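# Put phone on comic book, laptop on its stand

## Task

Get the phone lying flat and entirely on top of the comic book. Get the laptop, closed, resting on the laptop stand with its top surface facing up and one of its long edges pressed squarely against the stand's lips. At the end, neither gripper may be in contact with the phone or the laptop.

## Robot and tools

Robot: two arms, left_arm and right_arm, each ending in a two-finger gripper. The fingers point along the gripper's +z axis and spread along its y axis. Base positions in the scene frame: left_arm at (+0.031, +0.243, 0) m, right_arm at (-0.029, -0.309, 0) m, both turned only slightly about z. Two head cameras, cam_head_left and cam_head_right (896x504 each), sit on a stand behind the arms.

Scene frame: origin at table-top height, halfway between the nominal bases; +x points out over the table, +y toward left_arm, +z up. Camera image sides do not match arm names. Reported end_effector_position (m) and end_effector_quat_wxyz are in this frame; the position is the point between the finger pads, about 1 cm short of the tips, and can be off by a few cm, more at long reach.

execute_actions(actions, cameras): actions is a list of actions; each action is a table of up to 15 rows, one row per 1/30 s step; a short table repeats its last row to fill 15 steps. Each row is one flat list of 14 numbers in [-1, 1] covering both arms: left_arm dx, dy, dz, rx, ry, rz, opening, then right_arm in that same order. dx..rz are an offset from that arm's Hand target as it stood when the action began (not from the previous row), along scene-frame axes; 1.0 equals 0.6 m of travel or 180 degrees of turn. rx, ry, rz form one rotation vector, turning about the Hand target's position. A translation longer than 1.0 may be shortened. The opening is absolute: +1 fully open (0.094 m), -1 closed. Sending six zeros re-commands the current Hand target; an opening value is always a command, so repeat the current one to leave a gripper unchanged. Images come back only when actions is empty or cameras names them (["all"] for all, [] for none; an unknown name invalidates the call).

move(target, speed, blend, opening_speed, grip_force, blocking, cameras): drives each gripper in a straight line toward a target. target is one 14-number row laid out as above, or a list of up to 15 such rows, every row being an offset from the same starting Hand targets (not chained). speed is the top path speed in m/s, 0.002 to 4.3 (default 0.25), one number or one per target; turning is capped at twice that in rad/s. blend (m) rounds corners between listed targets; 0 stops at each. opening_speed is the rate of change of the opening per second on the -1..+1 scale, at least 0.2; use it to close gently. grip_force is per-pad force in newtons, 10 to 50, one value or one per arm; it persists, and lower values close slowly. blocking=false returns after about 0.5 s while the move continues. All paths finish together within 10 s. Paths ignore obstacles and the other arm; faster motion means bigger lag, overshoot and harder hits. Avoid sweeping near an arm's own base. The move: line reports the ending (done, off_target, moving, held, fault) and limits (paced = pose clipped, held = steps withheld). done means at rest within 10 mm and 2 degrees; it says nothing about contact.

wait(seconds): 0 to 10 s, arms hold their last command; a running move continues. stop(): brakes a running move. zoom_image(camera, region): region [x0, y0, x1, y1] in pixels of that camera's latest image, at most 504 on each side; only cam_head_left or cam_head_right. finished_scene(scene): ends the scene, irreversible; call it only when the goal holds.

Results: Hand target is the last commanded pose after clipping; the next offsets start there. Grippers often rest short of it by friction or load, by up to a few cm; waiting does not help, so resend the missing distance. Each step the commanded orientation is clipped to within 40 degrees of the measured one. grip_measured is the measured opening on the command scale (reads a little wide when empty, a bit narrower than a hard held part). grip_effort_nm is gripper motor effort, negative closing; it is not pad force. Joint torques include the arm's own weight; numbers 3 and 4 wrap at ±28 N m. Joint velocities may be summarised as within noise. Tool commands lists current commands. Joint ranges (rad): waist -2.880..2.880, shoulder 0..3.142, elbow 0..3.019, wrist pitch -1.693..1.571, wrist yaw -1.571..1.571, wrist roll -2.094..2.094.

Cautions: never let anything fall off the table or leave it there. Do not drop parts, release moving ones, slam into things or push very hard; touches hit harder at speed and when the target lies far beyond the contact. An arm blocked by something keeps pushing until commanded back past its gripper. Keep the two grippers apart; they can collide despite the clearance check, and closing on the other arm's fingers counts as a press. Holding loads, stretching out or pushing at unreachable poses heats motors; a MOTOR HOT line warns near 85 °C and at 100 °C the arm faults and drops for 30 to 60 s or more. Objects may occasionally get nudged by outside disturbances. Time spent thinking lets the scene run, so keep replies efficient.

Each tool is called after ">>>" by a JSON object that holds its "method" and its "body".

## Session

>>> {"method": "execute_actions", "body": {"actions": []}}

Scene clock: 0.00 s.
left_arm: end_effector_position=(+0.5763, +0.0326, +0.2204) grip_measured=+1.000 grip_effort_nm=n/a end_effector_quat_wxyz=(+0.373, -0.189, +0.872, +0.255) | right_arm: end_effector_position=(+0.2774, -0.6662, +0.2410) grip_measured=+1.000 grip_effort_nm=n/a end_effector_quat_wxyz=(+0.133, +0.606, +0.784, +0.005)
Joint positions: left_arm=[-0.635 1.765 1.519 -1.122 -0.923 -0.933 0.094] | right_arm=[-0.891 1.406 1.314 -1.221 -0.069 0.44 0.094]
Joint velocities: within noise
Joint torques (N m): no reading
Motor temperatures (°C): left_arm=[23 25 32 24 28 24 27] | right_arm=[26 33 30 25 24 23 25]
Heat: left arm: hottest elbow 32 °C; right arm: hottest shoulder 33 °C.
Hand target: left_arm +0.5824, +0.0285, +0.2385; +0.386, -0.198, +0.868, +0.242 | right_arm +0.2821, -0.6719, +0.2485; +0.142, +0.605, +0.783, +0.003
Tool commands: left_gripper/opening=+1.0 right_gripper/opening=+1.0

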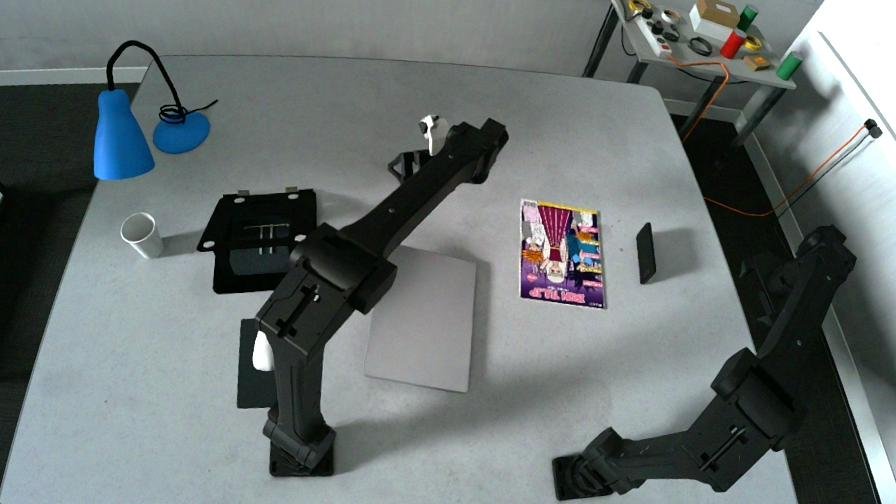

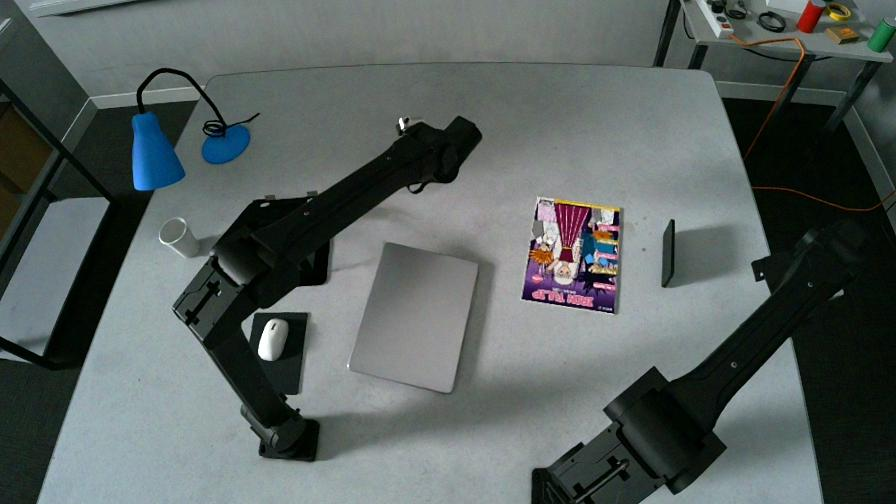

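>>> {"method": "zoom_image", "body": {"camera": "cam_head_left", "region": [600, 200, 700, 300]}}

>>> {"method": "zoom_image", "body": {"camera": "cam_head_right", "region": [630, 200, 730, 300]}}

Scaled by 5.040.

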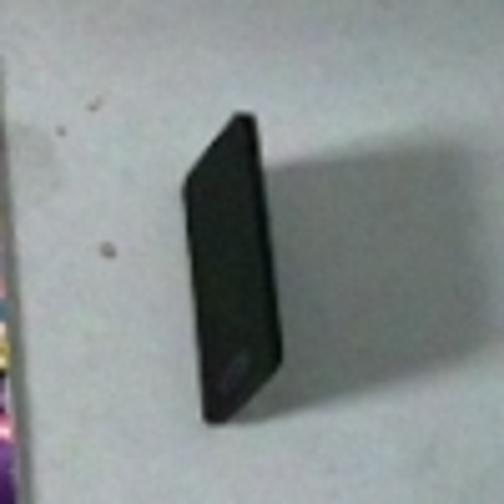

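Scaled by 5.040.

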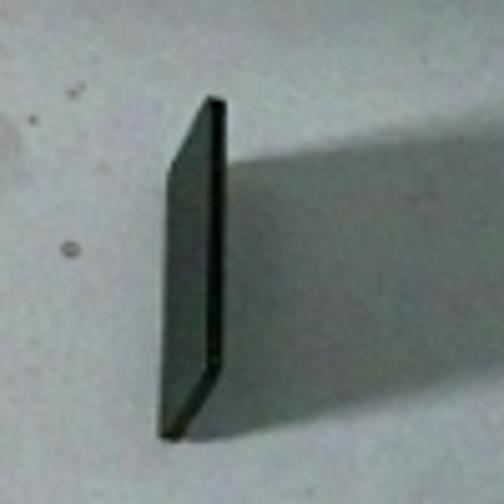

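>>> {"method": "move", "body": {"target": [[-0.504,0.286,0.02,0.415,-0.28,-0.712,0.35,0.387,0.187,-0.148,0.005,0.096,0.369,1],[-0.504,0.286,0.02,0.415,-0.28,-0.712,0.35,0.36,0.187,-0.24,0.005,0.096,0.369,1]], "cameras": ["all"], "speed": [0.35,0.12]}}

>>> {"method": "zoom_image", "body": {"camera": "cam_head_left", "region": [600, 170, 720, 290]}}

>>> {"method": "zoom_image", "body": {"camera": "cam_head_left", "region": [340, 230, 520, 400]}}

Scene clock: 31.80 s.
left_arm: end_effector_position=(+0.2830, +0.1967, +0.2527) grip_measured=+0.352 grip_effort_nm=-0.08 end_effector_quat_wxyz=(+0.676, +0.679, +0.196, +0.207) | right_arm: end_effector_position=(+0.4997, -0.5586, +0.1256) grip_measured=+1.000 grip_effort_nm=-0.01 end_effector_quat_wxyz=(+0.014, +0.077, +0.997, -0.005)
Joint positions: left_arm=[0.539 0.686 0.214 0.519 1.56 1.541 0.064] | right_arm=[-0.445 1.895 1.646 -1.292 -0.001 -0.286 0.094]
Joint torques (N m): left_arm=[-0.38 -1.85 9.22 0.91 0.07 0.02] | right_arm=[0.5 -19.78 7.69 0.57 0.07 0.08]
Heat: left arm: hottest elbow 35 °C; right arm: hottest shoulder 34 °C.
Hand target: left_arm +0.2800, +0.2000, +0.2504; +0.638, +0.759, +0.100, +0.082 | right_arm +0.4980, -0.5596, +0.1044; +0.000, +0.074, +0.997, +0.000
Off the commanded pose: left_arm 0.005 m, 21 deg | right_arm 0.021 m, 2 deg.
joint sent to its limit (left arm) — joint 5 (wrist yaw), upper limit. The joint targets are off in orientation, not in position.
move: off_target (left_arm, right_arm)

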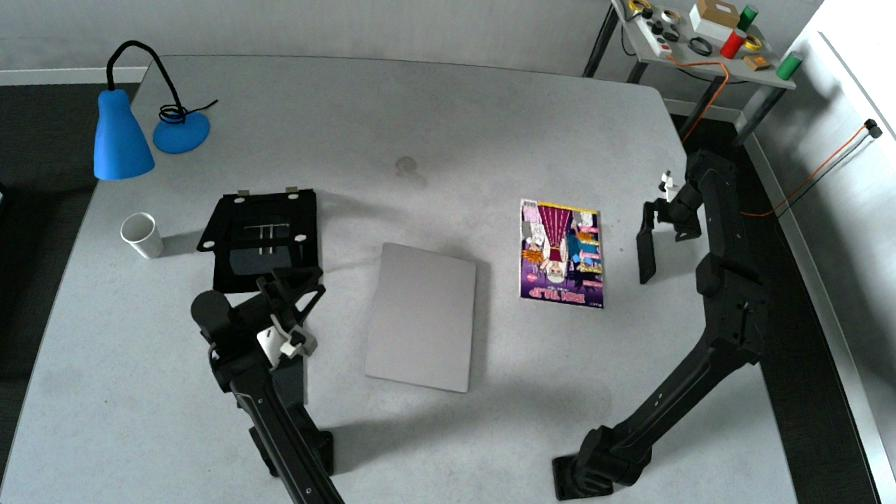

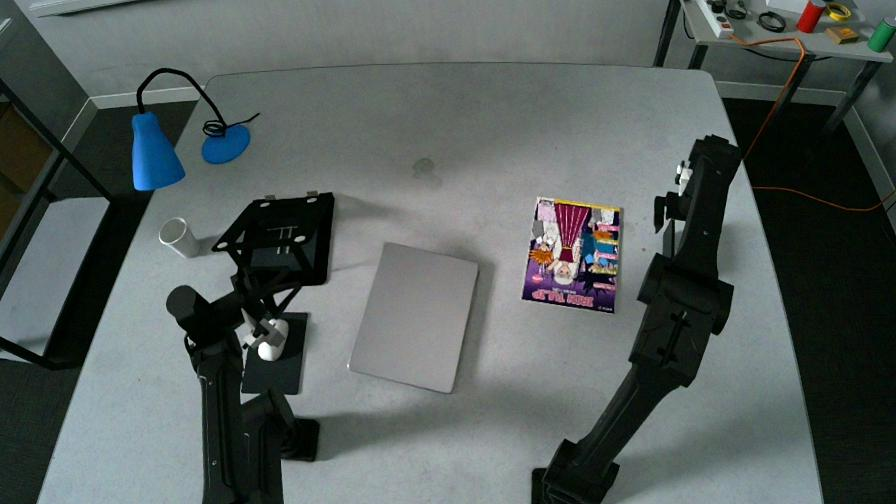

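Scaled by 4.200.

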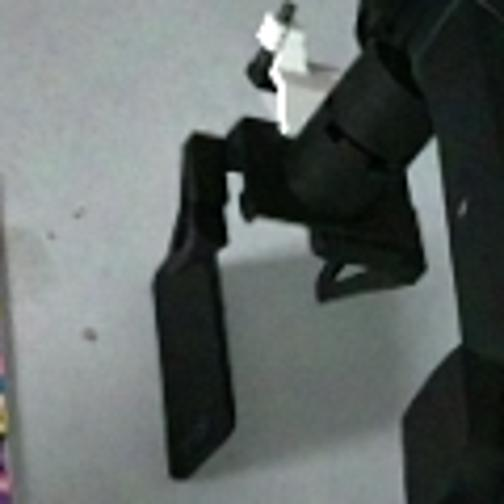

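Scaled by 2.800.

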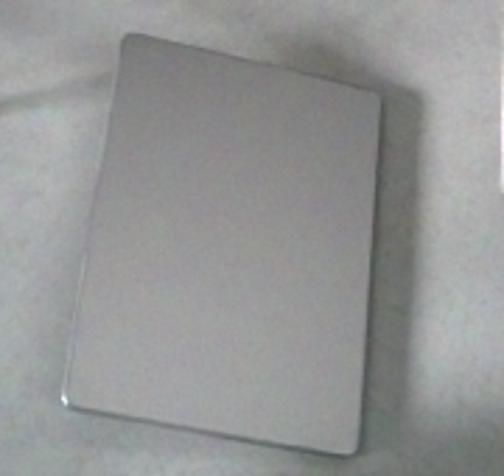

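>>> {"method": "move", "body": {"target": [[0,0,0,0,0,0,0.35,-0.025,0.008,-0.129,0,0,0,1],[0,0,0,0,0,0,0.35,-0.025,0.008,-0.129,0,0,0,-1]], "speed": 0.1, "opening_speed": 0.6, "grip_force": [50,20], "cameras": ["all"]}}

>>> {"method": "zoom_image", "body": {"camera": "cam_head_left", "region": [600, 170, 720, 290]}}

Scene clock: 42.57 s.
left_arm: end_effector_position=(+0.2830, +0.1967, +0.2527) grip_measured=+0.352 grip_effort_nm=-0.08 end_effector_quat_wxyz=(+0.676, +0.679, +0.196, +0.207) | right_arm: end_effector_position=(+0.4882, -0.5537, +0.0480) grip_measured=-0.823 grip_effort_nm=-0.47 end_effector_quat_wxyz=(+0.014, +0.075, +0.997, -0.006)
Joint positions: left_arm=[0.539 0.686 0.214 0.519 1.56 1.541 0.064] | right_arm=[-0.445 1.933 1.487 -1.094 0.002 -0.29 0.008]
Joint torques (N m): left_arm=[0.15 -2.61 9.29 1.29 0.02 -0.02] | right_arm=[0.15 -19.84 7.16 0.53 -0.02 0.08]
Motor temperatures (°C): left_arm=[23 27 35 24 28 24 27] | right_arm=[26 36 35 25 24 23 25]
Heat: left arm: hottest elbow 35 °C; right arm: hottest shoulder 36 °C.
Hand target: left_arm +0.2800, +0.2000, +0.2504; +0.638, +0.759, +0.100, +0.082 | right_arm +0.4831, -0.5549, +0.0270; +0.000, +0.074, +0.997, -0.001
Off the commanded pose: left_arm 0.005 m, 21 deg | right_arm 0.022 m, 2 deg.
joint sent to its limit (left arm) — joint 5 (wrist yaw), upper limit. The joint targets are off in orientation, not in position.
grip_force (N): 50, 20
move: off_target (left_arm, right_arm); target 2's new opening was sent with right_arm's hand 0.022 m and 2 deg from that target

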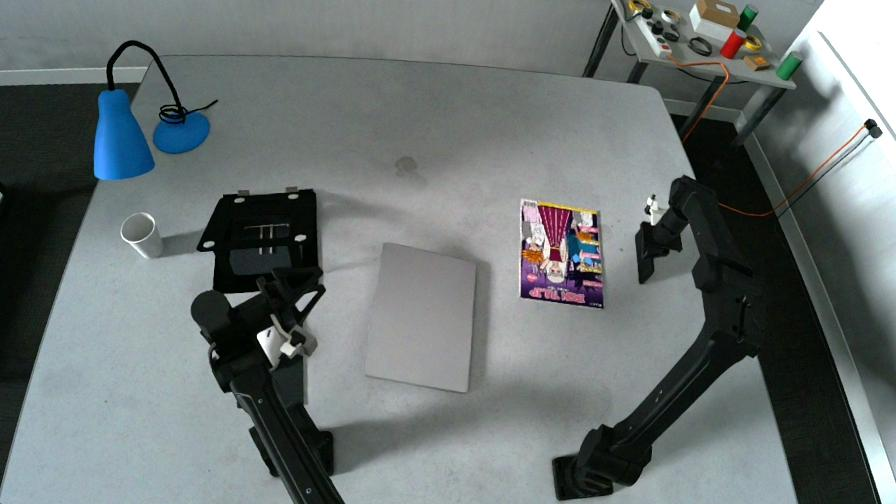

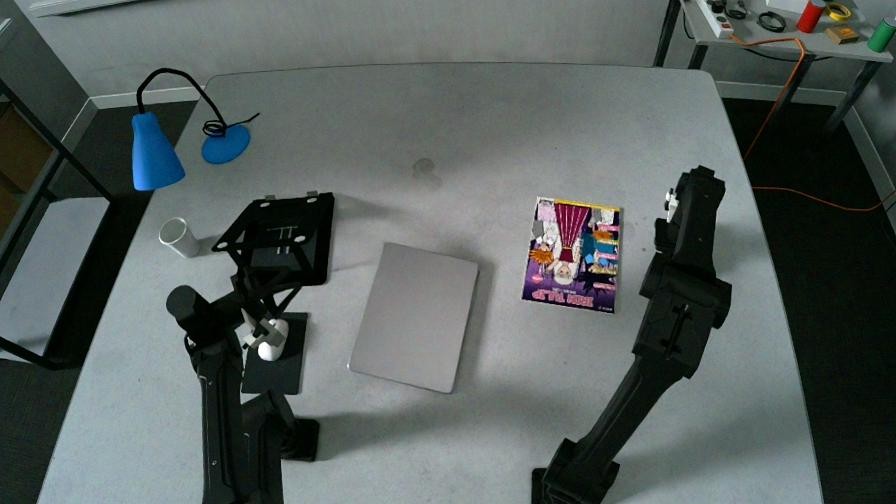

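Scaled by 4.200.

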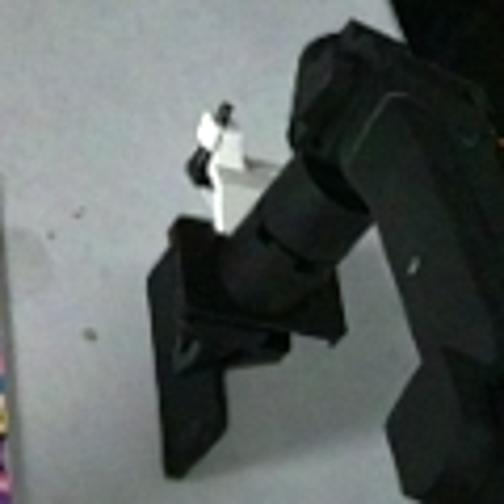

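>>> {"method": "move", "body": {"target": [[0,0,0,0,0,0,0.35,0,0,0.16,0,0,0,-1],[0,0,0,0,0,0,0.35,0.04,0.3815,0.16,0.329,-0.049,0,-1],[0,0,0,0,0,0,0.35,0.04,0.3815,0.025,0.329,-0.049,0,-1]], "speed": [0.2,0.25,0.1], "blend": [0.03,0.02,0], "cameras": ["all"]}}

>>> {"method": "zoom_image", "body": {"camera": "cam_head_left", "region": [480, 160, 680, 330]}}

>>> {"method": "zoom_image", "body": {"camera": "cam_head_right", "region": [480, 160, 680, 330]}}

Scene clock: 51.07 s.
left_arm: end_effector_position=(+0.2830, +0.1967, +0.2527) grip_measured=+0.352 grip_effort_nm=-0.08 end_effector_quat_wxyz=(+0.676, +0.679, +0.196, +0.207) | right_arm: end_effector_position=(+0.5083, -0.3322, +0.0523) grip_measured=-0.824 grip_effort_nm=-0.48 end_effector_quat_wxyz=(+0.043, +0.067, +0.867, +0.492)
Joint positions: left_arm=[0.539 0.686 0.214 0.519 1.56 1.541 0.064] | right_arm=[-0.325 2.033 1.399 -1.193 -1.014 -0.309 0.008]
Joint torques (N m): left_arm=[0.32 -2.37 8.94 1.02 0.06 0.01] | right_arm=[1.2 -20.25 6.34 0.06 -0.79 0.03]
Heat: left arm: hottest elbow 36 °C; right arm: hottest shoulder 36 °C.
Hand target: left_arm +0.2800, +0.2000, +0.2504; +0.638, +0.759, +0.100, +0.082 | right_arm +0.5071, -0.3261, +0.0421; +0.037, +0.064, +0.864, +0.497
Off the commanded pose: left_arm 0.005 m, 21 deg | right_arm 0.012 m, 1 deg.
joint sent to its limit (left arm) — joint 5 (wrist yaw), upper limit. The joint targets are off in orientation, not in position.
grip_force (N): 50, 20
move: off_target (left_arm, right_arm)

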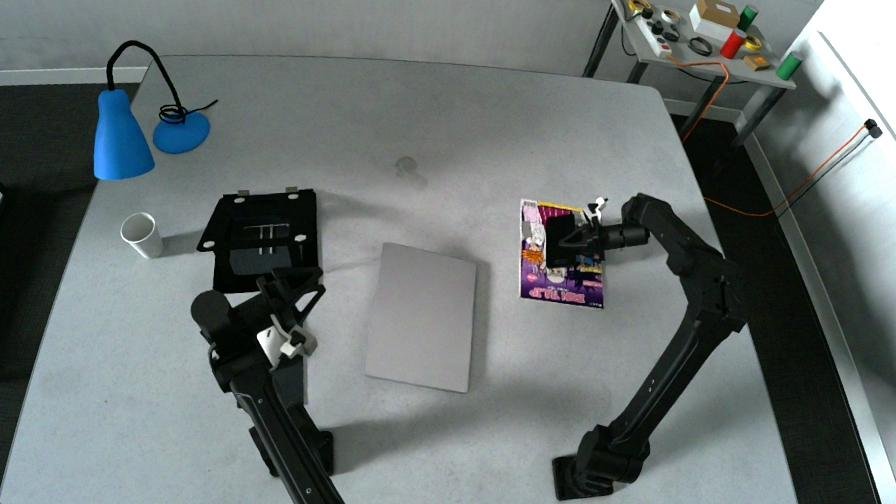

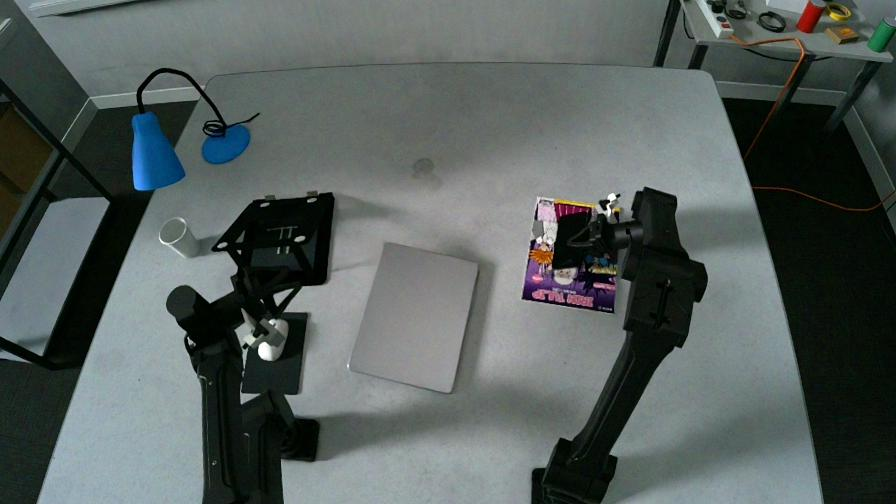

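Scaled by 2.520.

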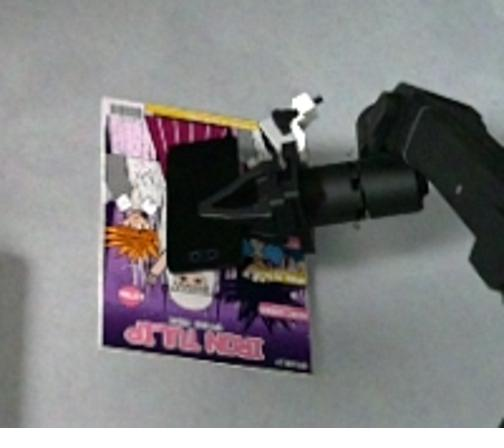

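Scaled by 2.520.

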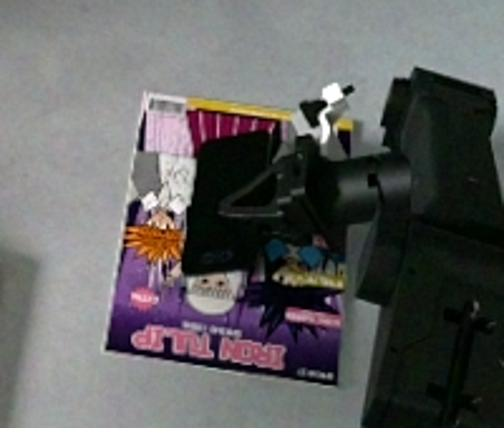

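>>> {"method": "move", "body": {"target": [[0,0,0,0,0,0,0.35,-0.02,0,-0.05,0,0,0,-1],[0,0,0,0,0,0,0.35,-0.02,0,-0.05,0,0,0,-0.5]], "speed": 0.05, "opening_speed": 0.3}}

>>> {"method": "move", "body": {"target": [[0,0,0,0,0,0,0.35,0.0,-0.135,0.09,0,0,0,-0.5],[0,0,0,0,0,0,0.35,-0.1,-0.3,0.3,-0.33,0.05,0,-0.5]], "speed": [0.08,0.25], "blend": [0.02,0], "cameras": ["all"]}}

>>> {"method": "zoom_image", "body": {"camera": "cam_head_left", "region": [480, 160, 680, 330]}}

Scene clock: 58.97 s.
left_arm: end_effector_position=(+0.2830, +0.1967, +0.2527) grip_measured=+0.352 grip_effort_nm=-0.08 end_effector_quat_wxyz=(+0.676, +0.679, +0.196, +0.207) | right_arm: end_effector_position=(+0.5022, -0.3297, +0.0316) grip_measured=-0.502 grip_effort_nm=0.06 end_effector_quat_wxyz=(+0.052, +0.058, +0.867, +0.493)
Joint positions: left_arm=[0.539 0.686 0.214 0.519 1.56 1.541 0.064] | right_arm=[-0.325 2.05 1.358 -1.126 -1.019 -0.325 0.023]
Joint torques (N m): left_arm=[-0.09 -2.32 9.09 1.28 0.03 -0.02] | right_arm=[0.73 -19.55 5.22 0.06 -0.55 0.06]
Heat: left arm: hottest elbow 36 °C; right arm: hottest shoulder 36 °C.
Hand target: left_arm +0.2800, +0.2000, +0.2504; +0.638, +0.759, +0.100, +0.082 | right_arm +0.4949, -0.3260, +0.0120; +0.036, +0.064, +0.864, +0.497
Off the commanded pose: left_arm 0.005 m, 21 deg | right_arm 0.021 m, 2 deg.
joint sent to its limit (left arm) — joint 5 (wrist yaw), upper limit. The joint targets are off in orientation, not in position.
grip_force (N): 50, 20
move: off_target (left_arm, right_arm); target 2's new opening was sent with right_arm's hand 0.024 m and 2 deg from that target

Scene clock: 62.87 s.
left_arm: end_effector_position=(+0.2830, +0.1967, +0.2527) grip_measured=+0.352 grip_effort_nm=-0.08 end_effector_quat_wxyz=(+0.676, +0.679, +0.196, +0.207) | right_arm: end_effector_position=(+0.4212, -0.5063, +0.1748) grip_measured=-0.501 grip_effort_nm=0.06 end_effector_quat_wxyz=(-0.023, +0.077, +0.997, +0.007)
Joint positions: left_arm=[0.539 0.686 0.214 0.519 1.56 1.541 0.064] | right_arm=[-0.416 1.676 1.471 -1.414 0.002 -0.256 0.023]
Joint torques (N m): left_arm=[-0.5 -2.73 9.26 1.17 0.01 0] | right_arm=[1.44 -19.96 11.32 0.08 0.09 0.21]
Heat: left arm: hottest elbow 36 °C; right arm: hottest shoulder 37 °C.
Hand target: left_arm +0.2800, +0.2000, +0.2504; +0.638, +0.759, +0.100, +0.082 | right_arm +0.4351, -0.5060, +0.1921; -0.001, +0.075, +0.997, -0.002
Off the commanded pose: left_arm 0.005 m, 21 deg | right_arm 0.022 m, 3 deg.
joint sent to its limit (left arm) — joint 5 (wrist yaw), upper limit. The joint targets are off in orientation, not in position.
grip_force (N): 50, 20
move: off_target (left_arm, right_arm)

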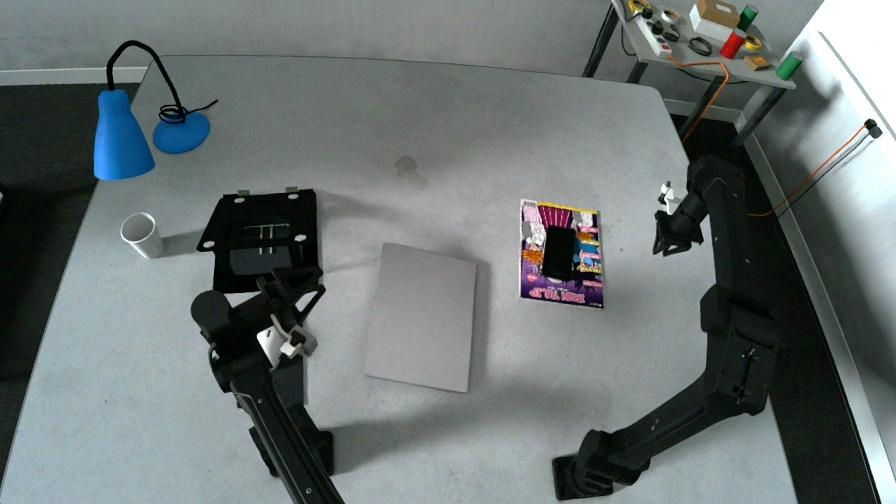

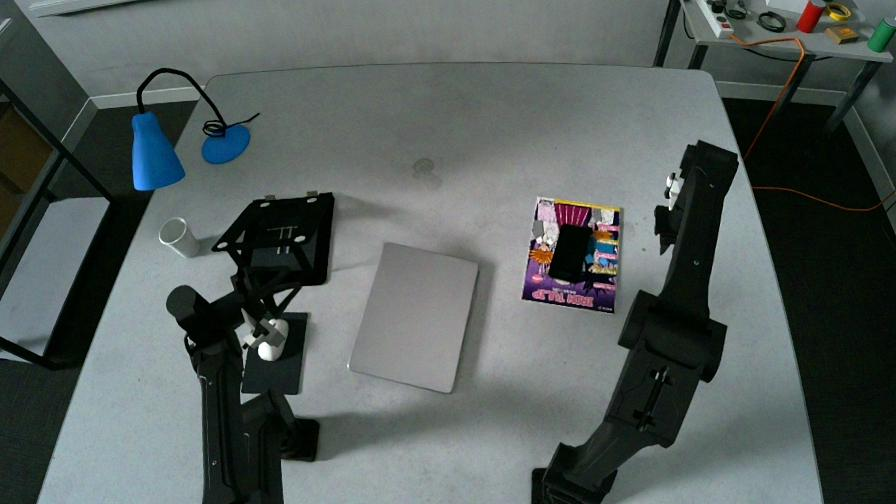

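Scaled by 2.520.

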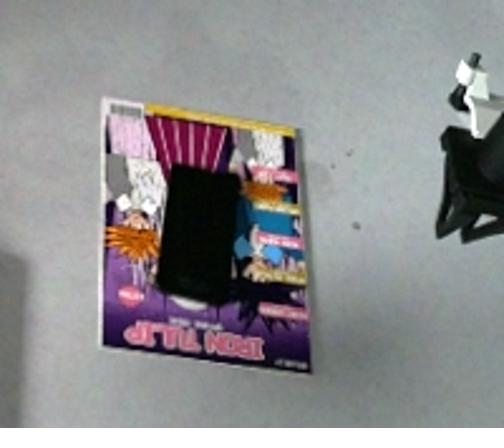

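>>> {"method": "move", "body": {"target": [[0.03,-0.07,-0.15,0,0,0,0.35,-0.1,-0.1,0,0,0,0,-0.5],[0.03,-0.07,-0.336,0,0,0,0.35,-0.1,-0.1,0,0,0,0,-0.5]], "speed": [0.25,0.12], "cameras": ["all"]}}

>>> {"method": "zoom_image", "body": {"camera": "cam_head_left", "region": [280, 250, 420, 390]}}

>>> {"method": "zoom_image", "body": {"camera": "cam_head_right", "region": [260, 250, 400, 390]}}

Scene clock: 73.07 s.
left_arm: end_effector_position=(+0.2972, +0.1604, +0.0576) grip_measured=+0.352 grip_effort_nm=-0.08 end_effector_quat_wxyz=(+0.690, +0.698, +0.126, +0.145) | right_arm: end_effector_position=(+0.3795, -0.5641, +0.1912) grip_measured=-0.501 grip_effort_nm=0.06 end_effector_quat_wxyz=(-0.006, +0.075, +0.997, +0.000)
Joint positions: left_arm=[0.347 1.879 0.173 1.234 1.56 2.072 0.064] | right_arm=[-0.56 1.619 1.444 -1.407 0.005 -0.405 0.023]
Joint torques (N m): left_arm=[-2.78 -5.83 1.21 1.1 0.38 0.04] | right_arm=[0.03 -19.02 7.54 0.5 0.01 0.09]
Heat: left arm: hottest elbow 36 °C; right arm: hottest shoulder 38 °C.
Hand target: left_arm +0.2980, +0.1581, +0.0489; +0.638, +0.759, +0.100, +0.082 | right_arm +0.3750, -0.5659, +0.1921; -0.001, +0.075, +0.997, -0.002
Off the commanded pose: left_arm 0.009 m, 12 deg | right_arm 0.005 m, 1 deg.
joint sent to its limit (left arm) — joint 5 (wrist yaw), upper limit; joint 6 (wrist roll), upper limit. The joint targets are off in orientation, not in position.
grip_force (N): 50, 20
move: off_target (left_arm)

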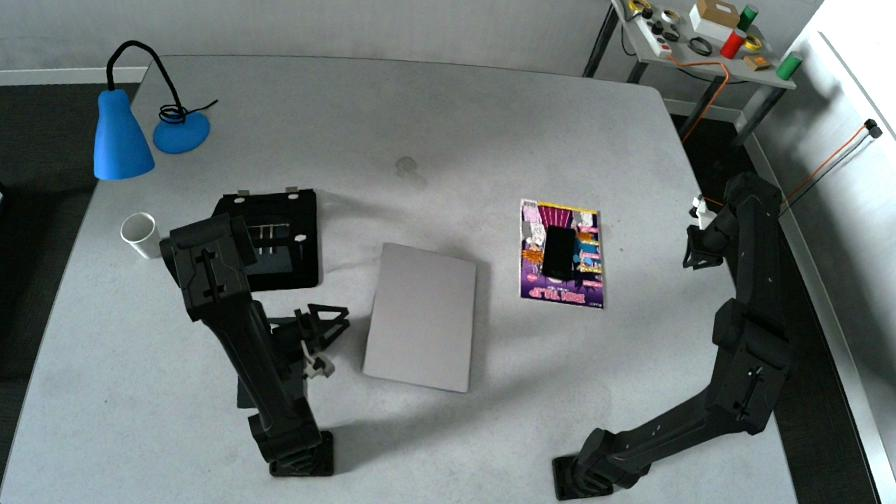

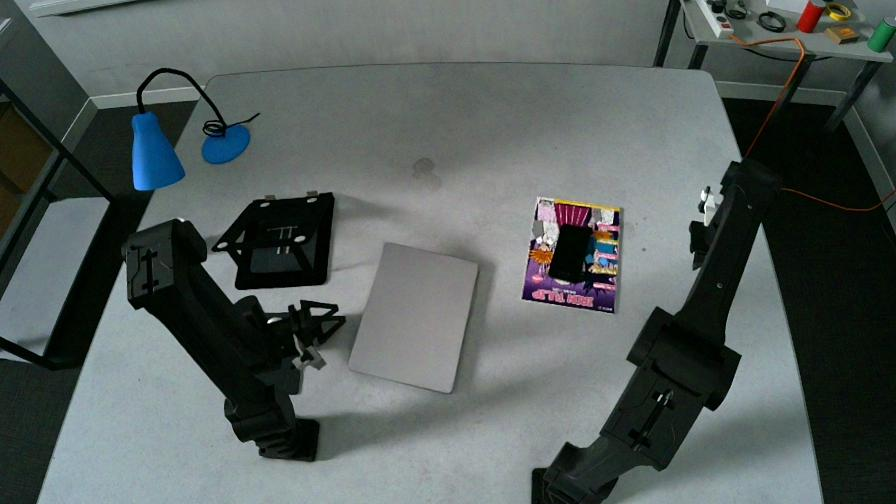

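Scaled by 3.600.

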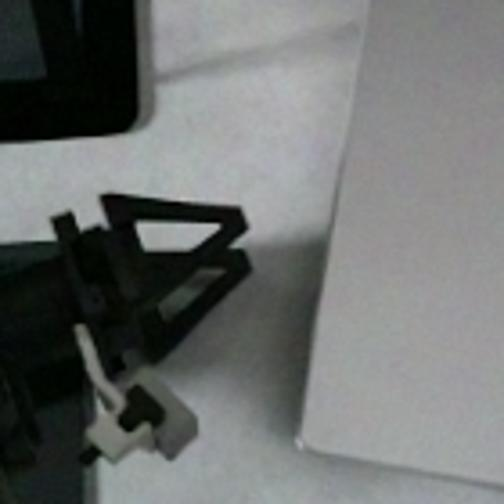

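Scaled by 3.600.

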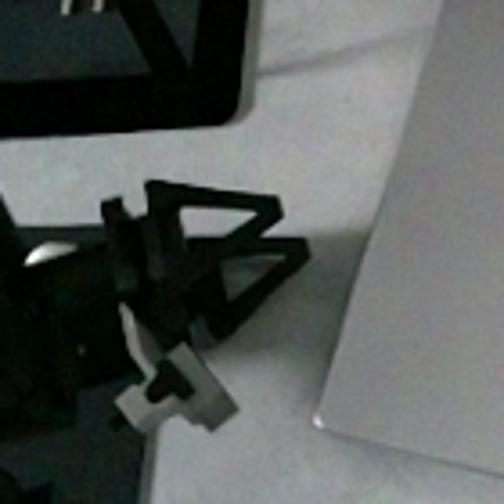

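>>> {"method": "move", "body": {"target": [[0,0,-0.015,0,0,0,0.7,0,0,0,0,0,0,-0.5],[0.05,-0.122,-0.015,0,0,0,0.7,0,0,0,0,0,0,-0.5]], "speed": 0.1, "cameras": ["all"]}}

>>> {"method": "zoom_image", "body": {"camera": "cam_head_left", "region": [300, 240, 440, 380]}}

>>> {"method": "zoom_image", "body": {"camera": "cam_head_right", "region": [290, 240, 430, 380]}}

Scene clock: 82.10 s.
left_arm: end_effector_position=(+0.3242, +0.0915, +0.0556) grip_measured=+0.695 grip_effort_nm=0.30 end_effector_quat_wxyz=(+0.659, +0.738, +0.107, +0.094) | right_arm: end_effector_position=(+0.3795, -0.5641, +0.1912) grip_measured=-0.501 grip_effort_nm=0.06 end_effector_quat_wxyz=(-0.006, +0.075, +0.997, +0.000)
Joint positions: left_arm=[0.033 1.753 0.24 1.037 1.32 2.032 0.08] | right_arm=[-0.56 1.619 1.444 -1.407 0.005 -0.405 0.023]
Joint torques (N m): left_arm=[-3.19 -6.12 3.7 0.08 -0.81 0.39] | right_arm=[-0.09 -19.14 7.5 0.5 0 0.09]
Heat: left arm: hottest elbow 35 °C; right arm: hottest shoulder 38 °C.
Hand target: left_arm +0.3280, +0.0848, +0.0399; +0.638, +0.759, +0.099, +0.082 | right_arm +0.3750, -0.5659, +0.1921; -0.001, +0.075, +0.997, -0.002
Off the commanded pose: left_arm 0.017 m, 4 deg | right_arm 0.005 m, 1 deg.
joint sent to its limit (left arm) — joint 6 (wrist roll), upper limit. The joint targets still meet the commanded pose.
grip_force (N): 50, 20
move: off_target (left_arm)

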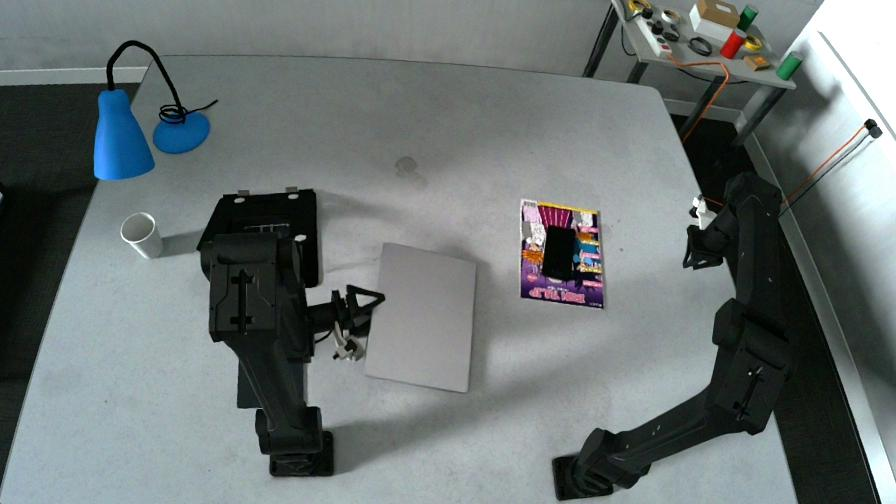

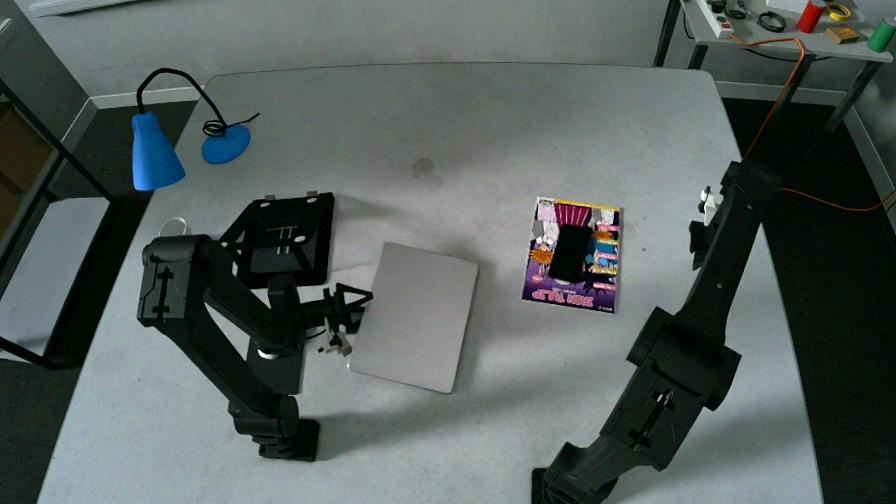

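Scaled by 3.600.

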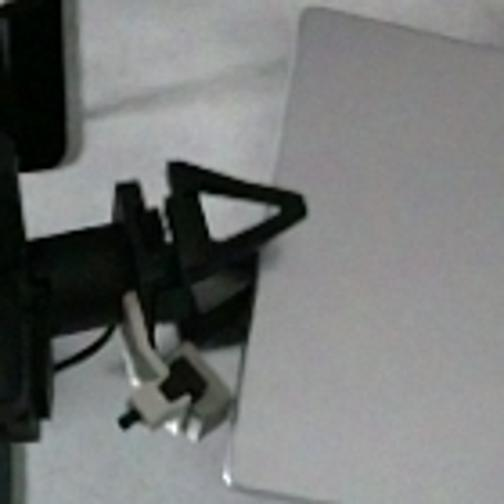

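Scaled by 3.600.

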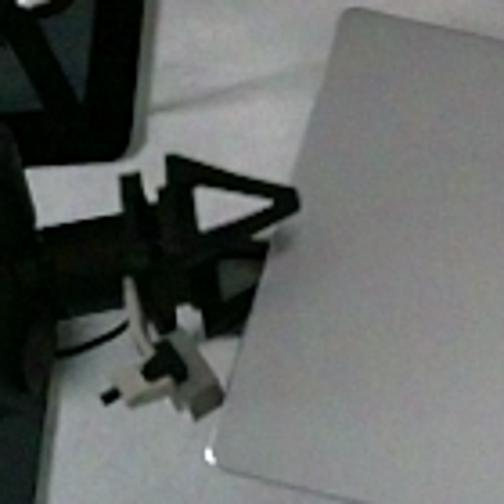

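>>> {"method": "move", "body": {"target": [[0.006,-0.025,-0.005,0,0,0,0.7,0,0,0,0,0,0,-0.5],[0.006,-0.025,-0.005,0,0,0,-1,0,0,0,0,0,0,-0.5]], "speed": 0.06, "opening_speed": 0.5}}

>>> {"method": "move", "body": {"target": [[0,0.02,0.22,0,0,0,-1,0,0,0,0,0,0,-0.5]], "speed": 0.1, "cameras": ["all"]}}

>>> {"method": "zoom_image", "body": {"camera": "cam_head_left", "region": [300, 220, 480, 400]}}

Scene clock: 91.83 s.
left_arm: end_effector_position=(+0.3306, +0.0756, +0.0420) grip_measured=-0.624 grip_effort_nm=-1.00 end_effector_quat_wxyz=(+0.643, +0.754, +0.100, +0.092) | right_arm: end_effector_position=(+0.3795, -0.5641, +0.1912) grip_measured=-0.501 grip_effort_nm=0.06 end_effector_quat_wxyz=(-0.006, +0.075, +0.997, +0.000)
Joint positions: left_arm=[-0.034 1.775 0.267 0.987 1.25 2.081 0.018] | right_arm=[-0.56 1.619 1.444 -1.407 0.005 -0.405 0.023]
Joint torques (N m): left_arm=[-3.31 -8.64 3.08 0.65 -0.19 -0.04] | right_arm=[0.03 -19.02 7.5 0.53 0.01 0.08]
Heat: left arm: hottest elbow 34 °C; right arm: hottest shoulder 39 °C.
Hand target: left_arm +0.3316, +0.0699, +0.0369; +0.638, +0.760, +0.100, +0.082 | right_arm +0.3750, -0.5659, +0.1921; -0.001, +0.075, +0.997, -0.002
Off the commanded pose: left_arm 0.008 m, 1 deg | right_arm 0.005 m, 1 deg.
joint sent to its limit (left arm) — joint 6 (wrist roll), upper limit. The joint targets still meet the commanded pose.
grip_force (N): 50, 20
move: done; target 2's new opening was sent with left_arm's hand 0.021 m and 3 deg from that target

Scene clock: 93.87 s.
left_arm: end_effector_position=(+0.3033, +0.0791, +0.1149) grip_measured=-0.626 grip_effort_nm=-1.01 end_effector_quat_wxyz=(+0.621, +0.765, +0.169, +0.038) | right_arm: end_effector_position=(+0.3795, -0.5641, +0.1912) grip_measured=-0.501 grip_effort_nm=0.06 end_effector_quat_wxyz=(-0.006, +0.075, +0.997, +0.000)
Joint positions: left_arm=[-0.03 1.173 0.253 0.222 1.21 2.081 0.018] | right_arm=[-0.56 1.619 1.444 -1.407 0.005 -0.405 0.023]
Joint torques (N m): left_arm=[-0.73 -10.34 14.54 2.09 2.4 -0.03] | right_arm=[-0.03 -18.96 7.5 0.51 0.01 0.09]
Heat: left arm: hottest elbow 34 °C; right arm: hottest shoulder 39 °C.
Hand target: left_arm +0.3316, +0.0819, +0.1689; +0.638, +0.760, +0.100, +0.082 | right_arm +0.3750, -0.5659, +0.1921; -0.001, +0.075, +0.997, -0.002
Off the commanded pose: left_arm 0.061 m, 10 deg | right_arm 0.005 m, 1 deg.
joint sent to its limit (left arm) — joint 6 (wrist roll), upper limit. The joint targets are off in position, not in orientation.
grip_force (N): 50, 20
move: off_target (left_arm)

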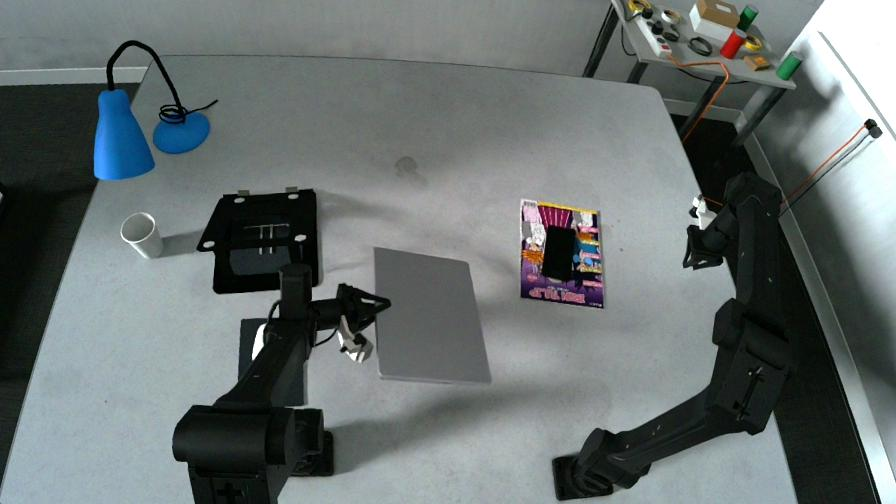

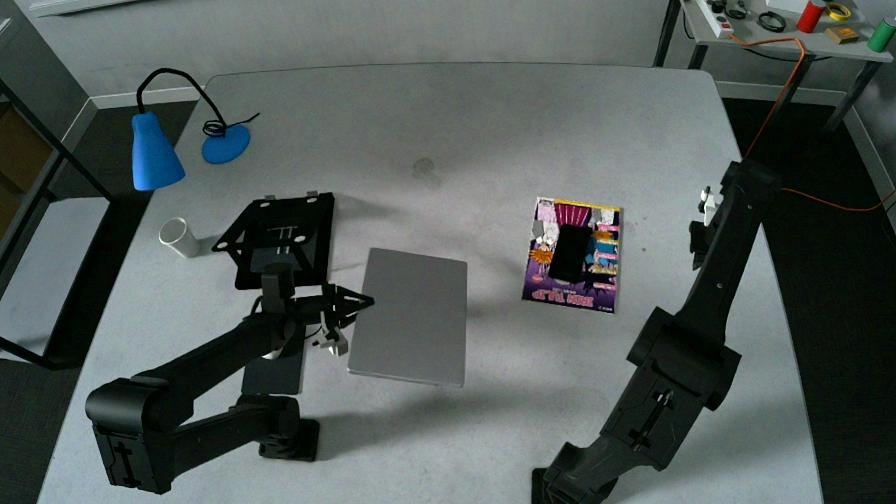

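Scaled by 2.800.

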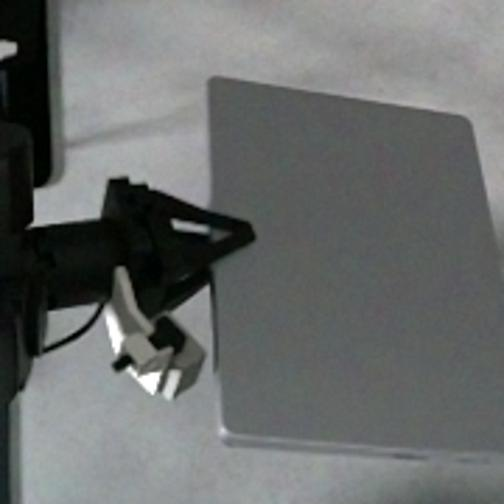

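>>> {"method": "move", "body": {"target": [[0.03,0.05,0.36,0,0,0,-1,0,0,0,0,0,0,-0.5],[0.18,0.5,0.38,0.089,0.041,0.5425,-1,0,0,0,0,0,0,-0.5]], "speed": [0.15,0.18], "blend": [0.04,0], "cameras": ["all"]}}

>>> {"method": "zoom_image", "body": {"camera": "cam_head_left", "region": [130, 130, 370, 350]}}

>>> {"method": "zoom_image", "body": {"camera": "cam_head_right", "region": [130, 130, 370, 350]}}

Scene clock: 116.73 s.
left_arm: end_effector_position=(+0.3802, +0.3671, +0.2465) grip_measured=-0.631 grip_effort_nm=-1.01 end_effector_quat_wxyz=(+0.167, +0.563, +0.712, +0.385) | right_arm: end_effector_position=(+0.3795, -0.5641, +0.1912) grip_measured=-0.501 grip_effort_nm=0.06 end_effector_quat_wxyz=(-0.006, +0.075, +0.997, +0.000)
Joint positions: left_arm=[0.232 0.795 0.688 -0.611 -0.176 1.68 0.017] | right_arm=[-0.56 1.619 1.444 -1.407 0.005 -0.405 0.023]
Joint torques (N m): left_arm=[-1.44 -8.64 -26.81 4.85 -0.4 -0.15] | right_arm=[-0.03 -19.08 7.5 0.49 0.01 0.09]
Motor temperatures (°C): left_arm=[23 26 41 24 35 24 28] | right_arm=[26 40 36 25 24 23 25]
Heat: left arm: hottest elbow 41 °C; right arm: hottest shoulder 40 °C.
Hand target: left_arm +0.4397, +0.3819, +0.3969; +0.253, +0.501, +0.660, +0.500 | right_arm +0.3750, -0.5659, +0.1921; -0.001, +0.075, +0.997, -0.002
Off the commanded pose: left_arm 0.162 m, 19 deg | right_arm 0.005 m, 1 deg.
grip_force (N): 50, 20
move: off_target (left_arm)

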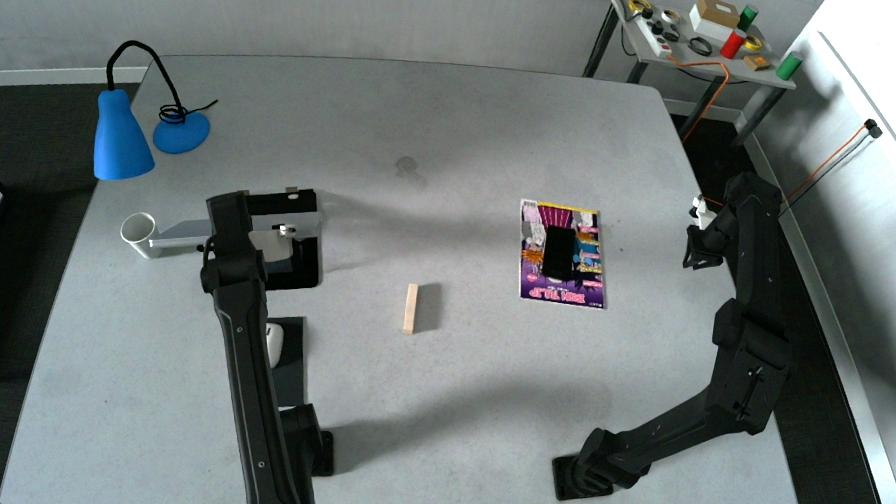

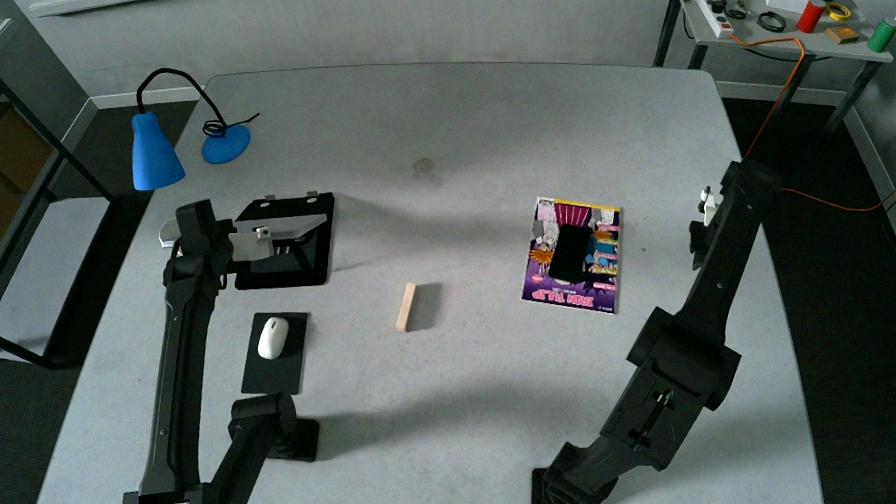

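Scaled by 2.100.

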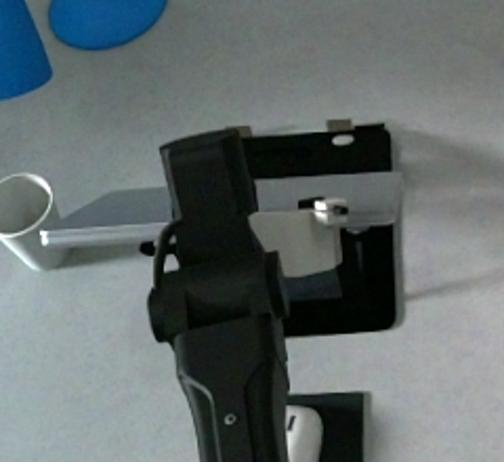

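Scaled by 2.100.

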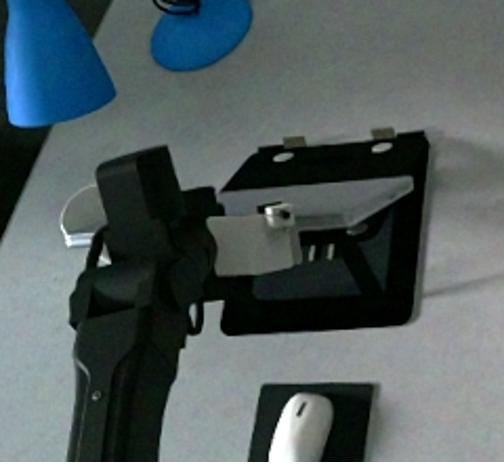

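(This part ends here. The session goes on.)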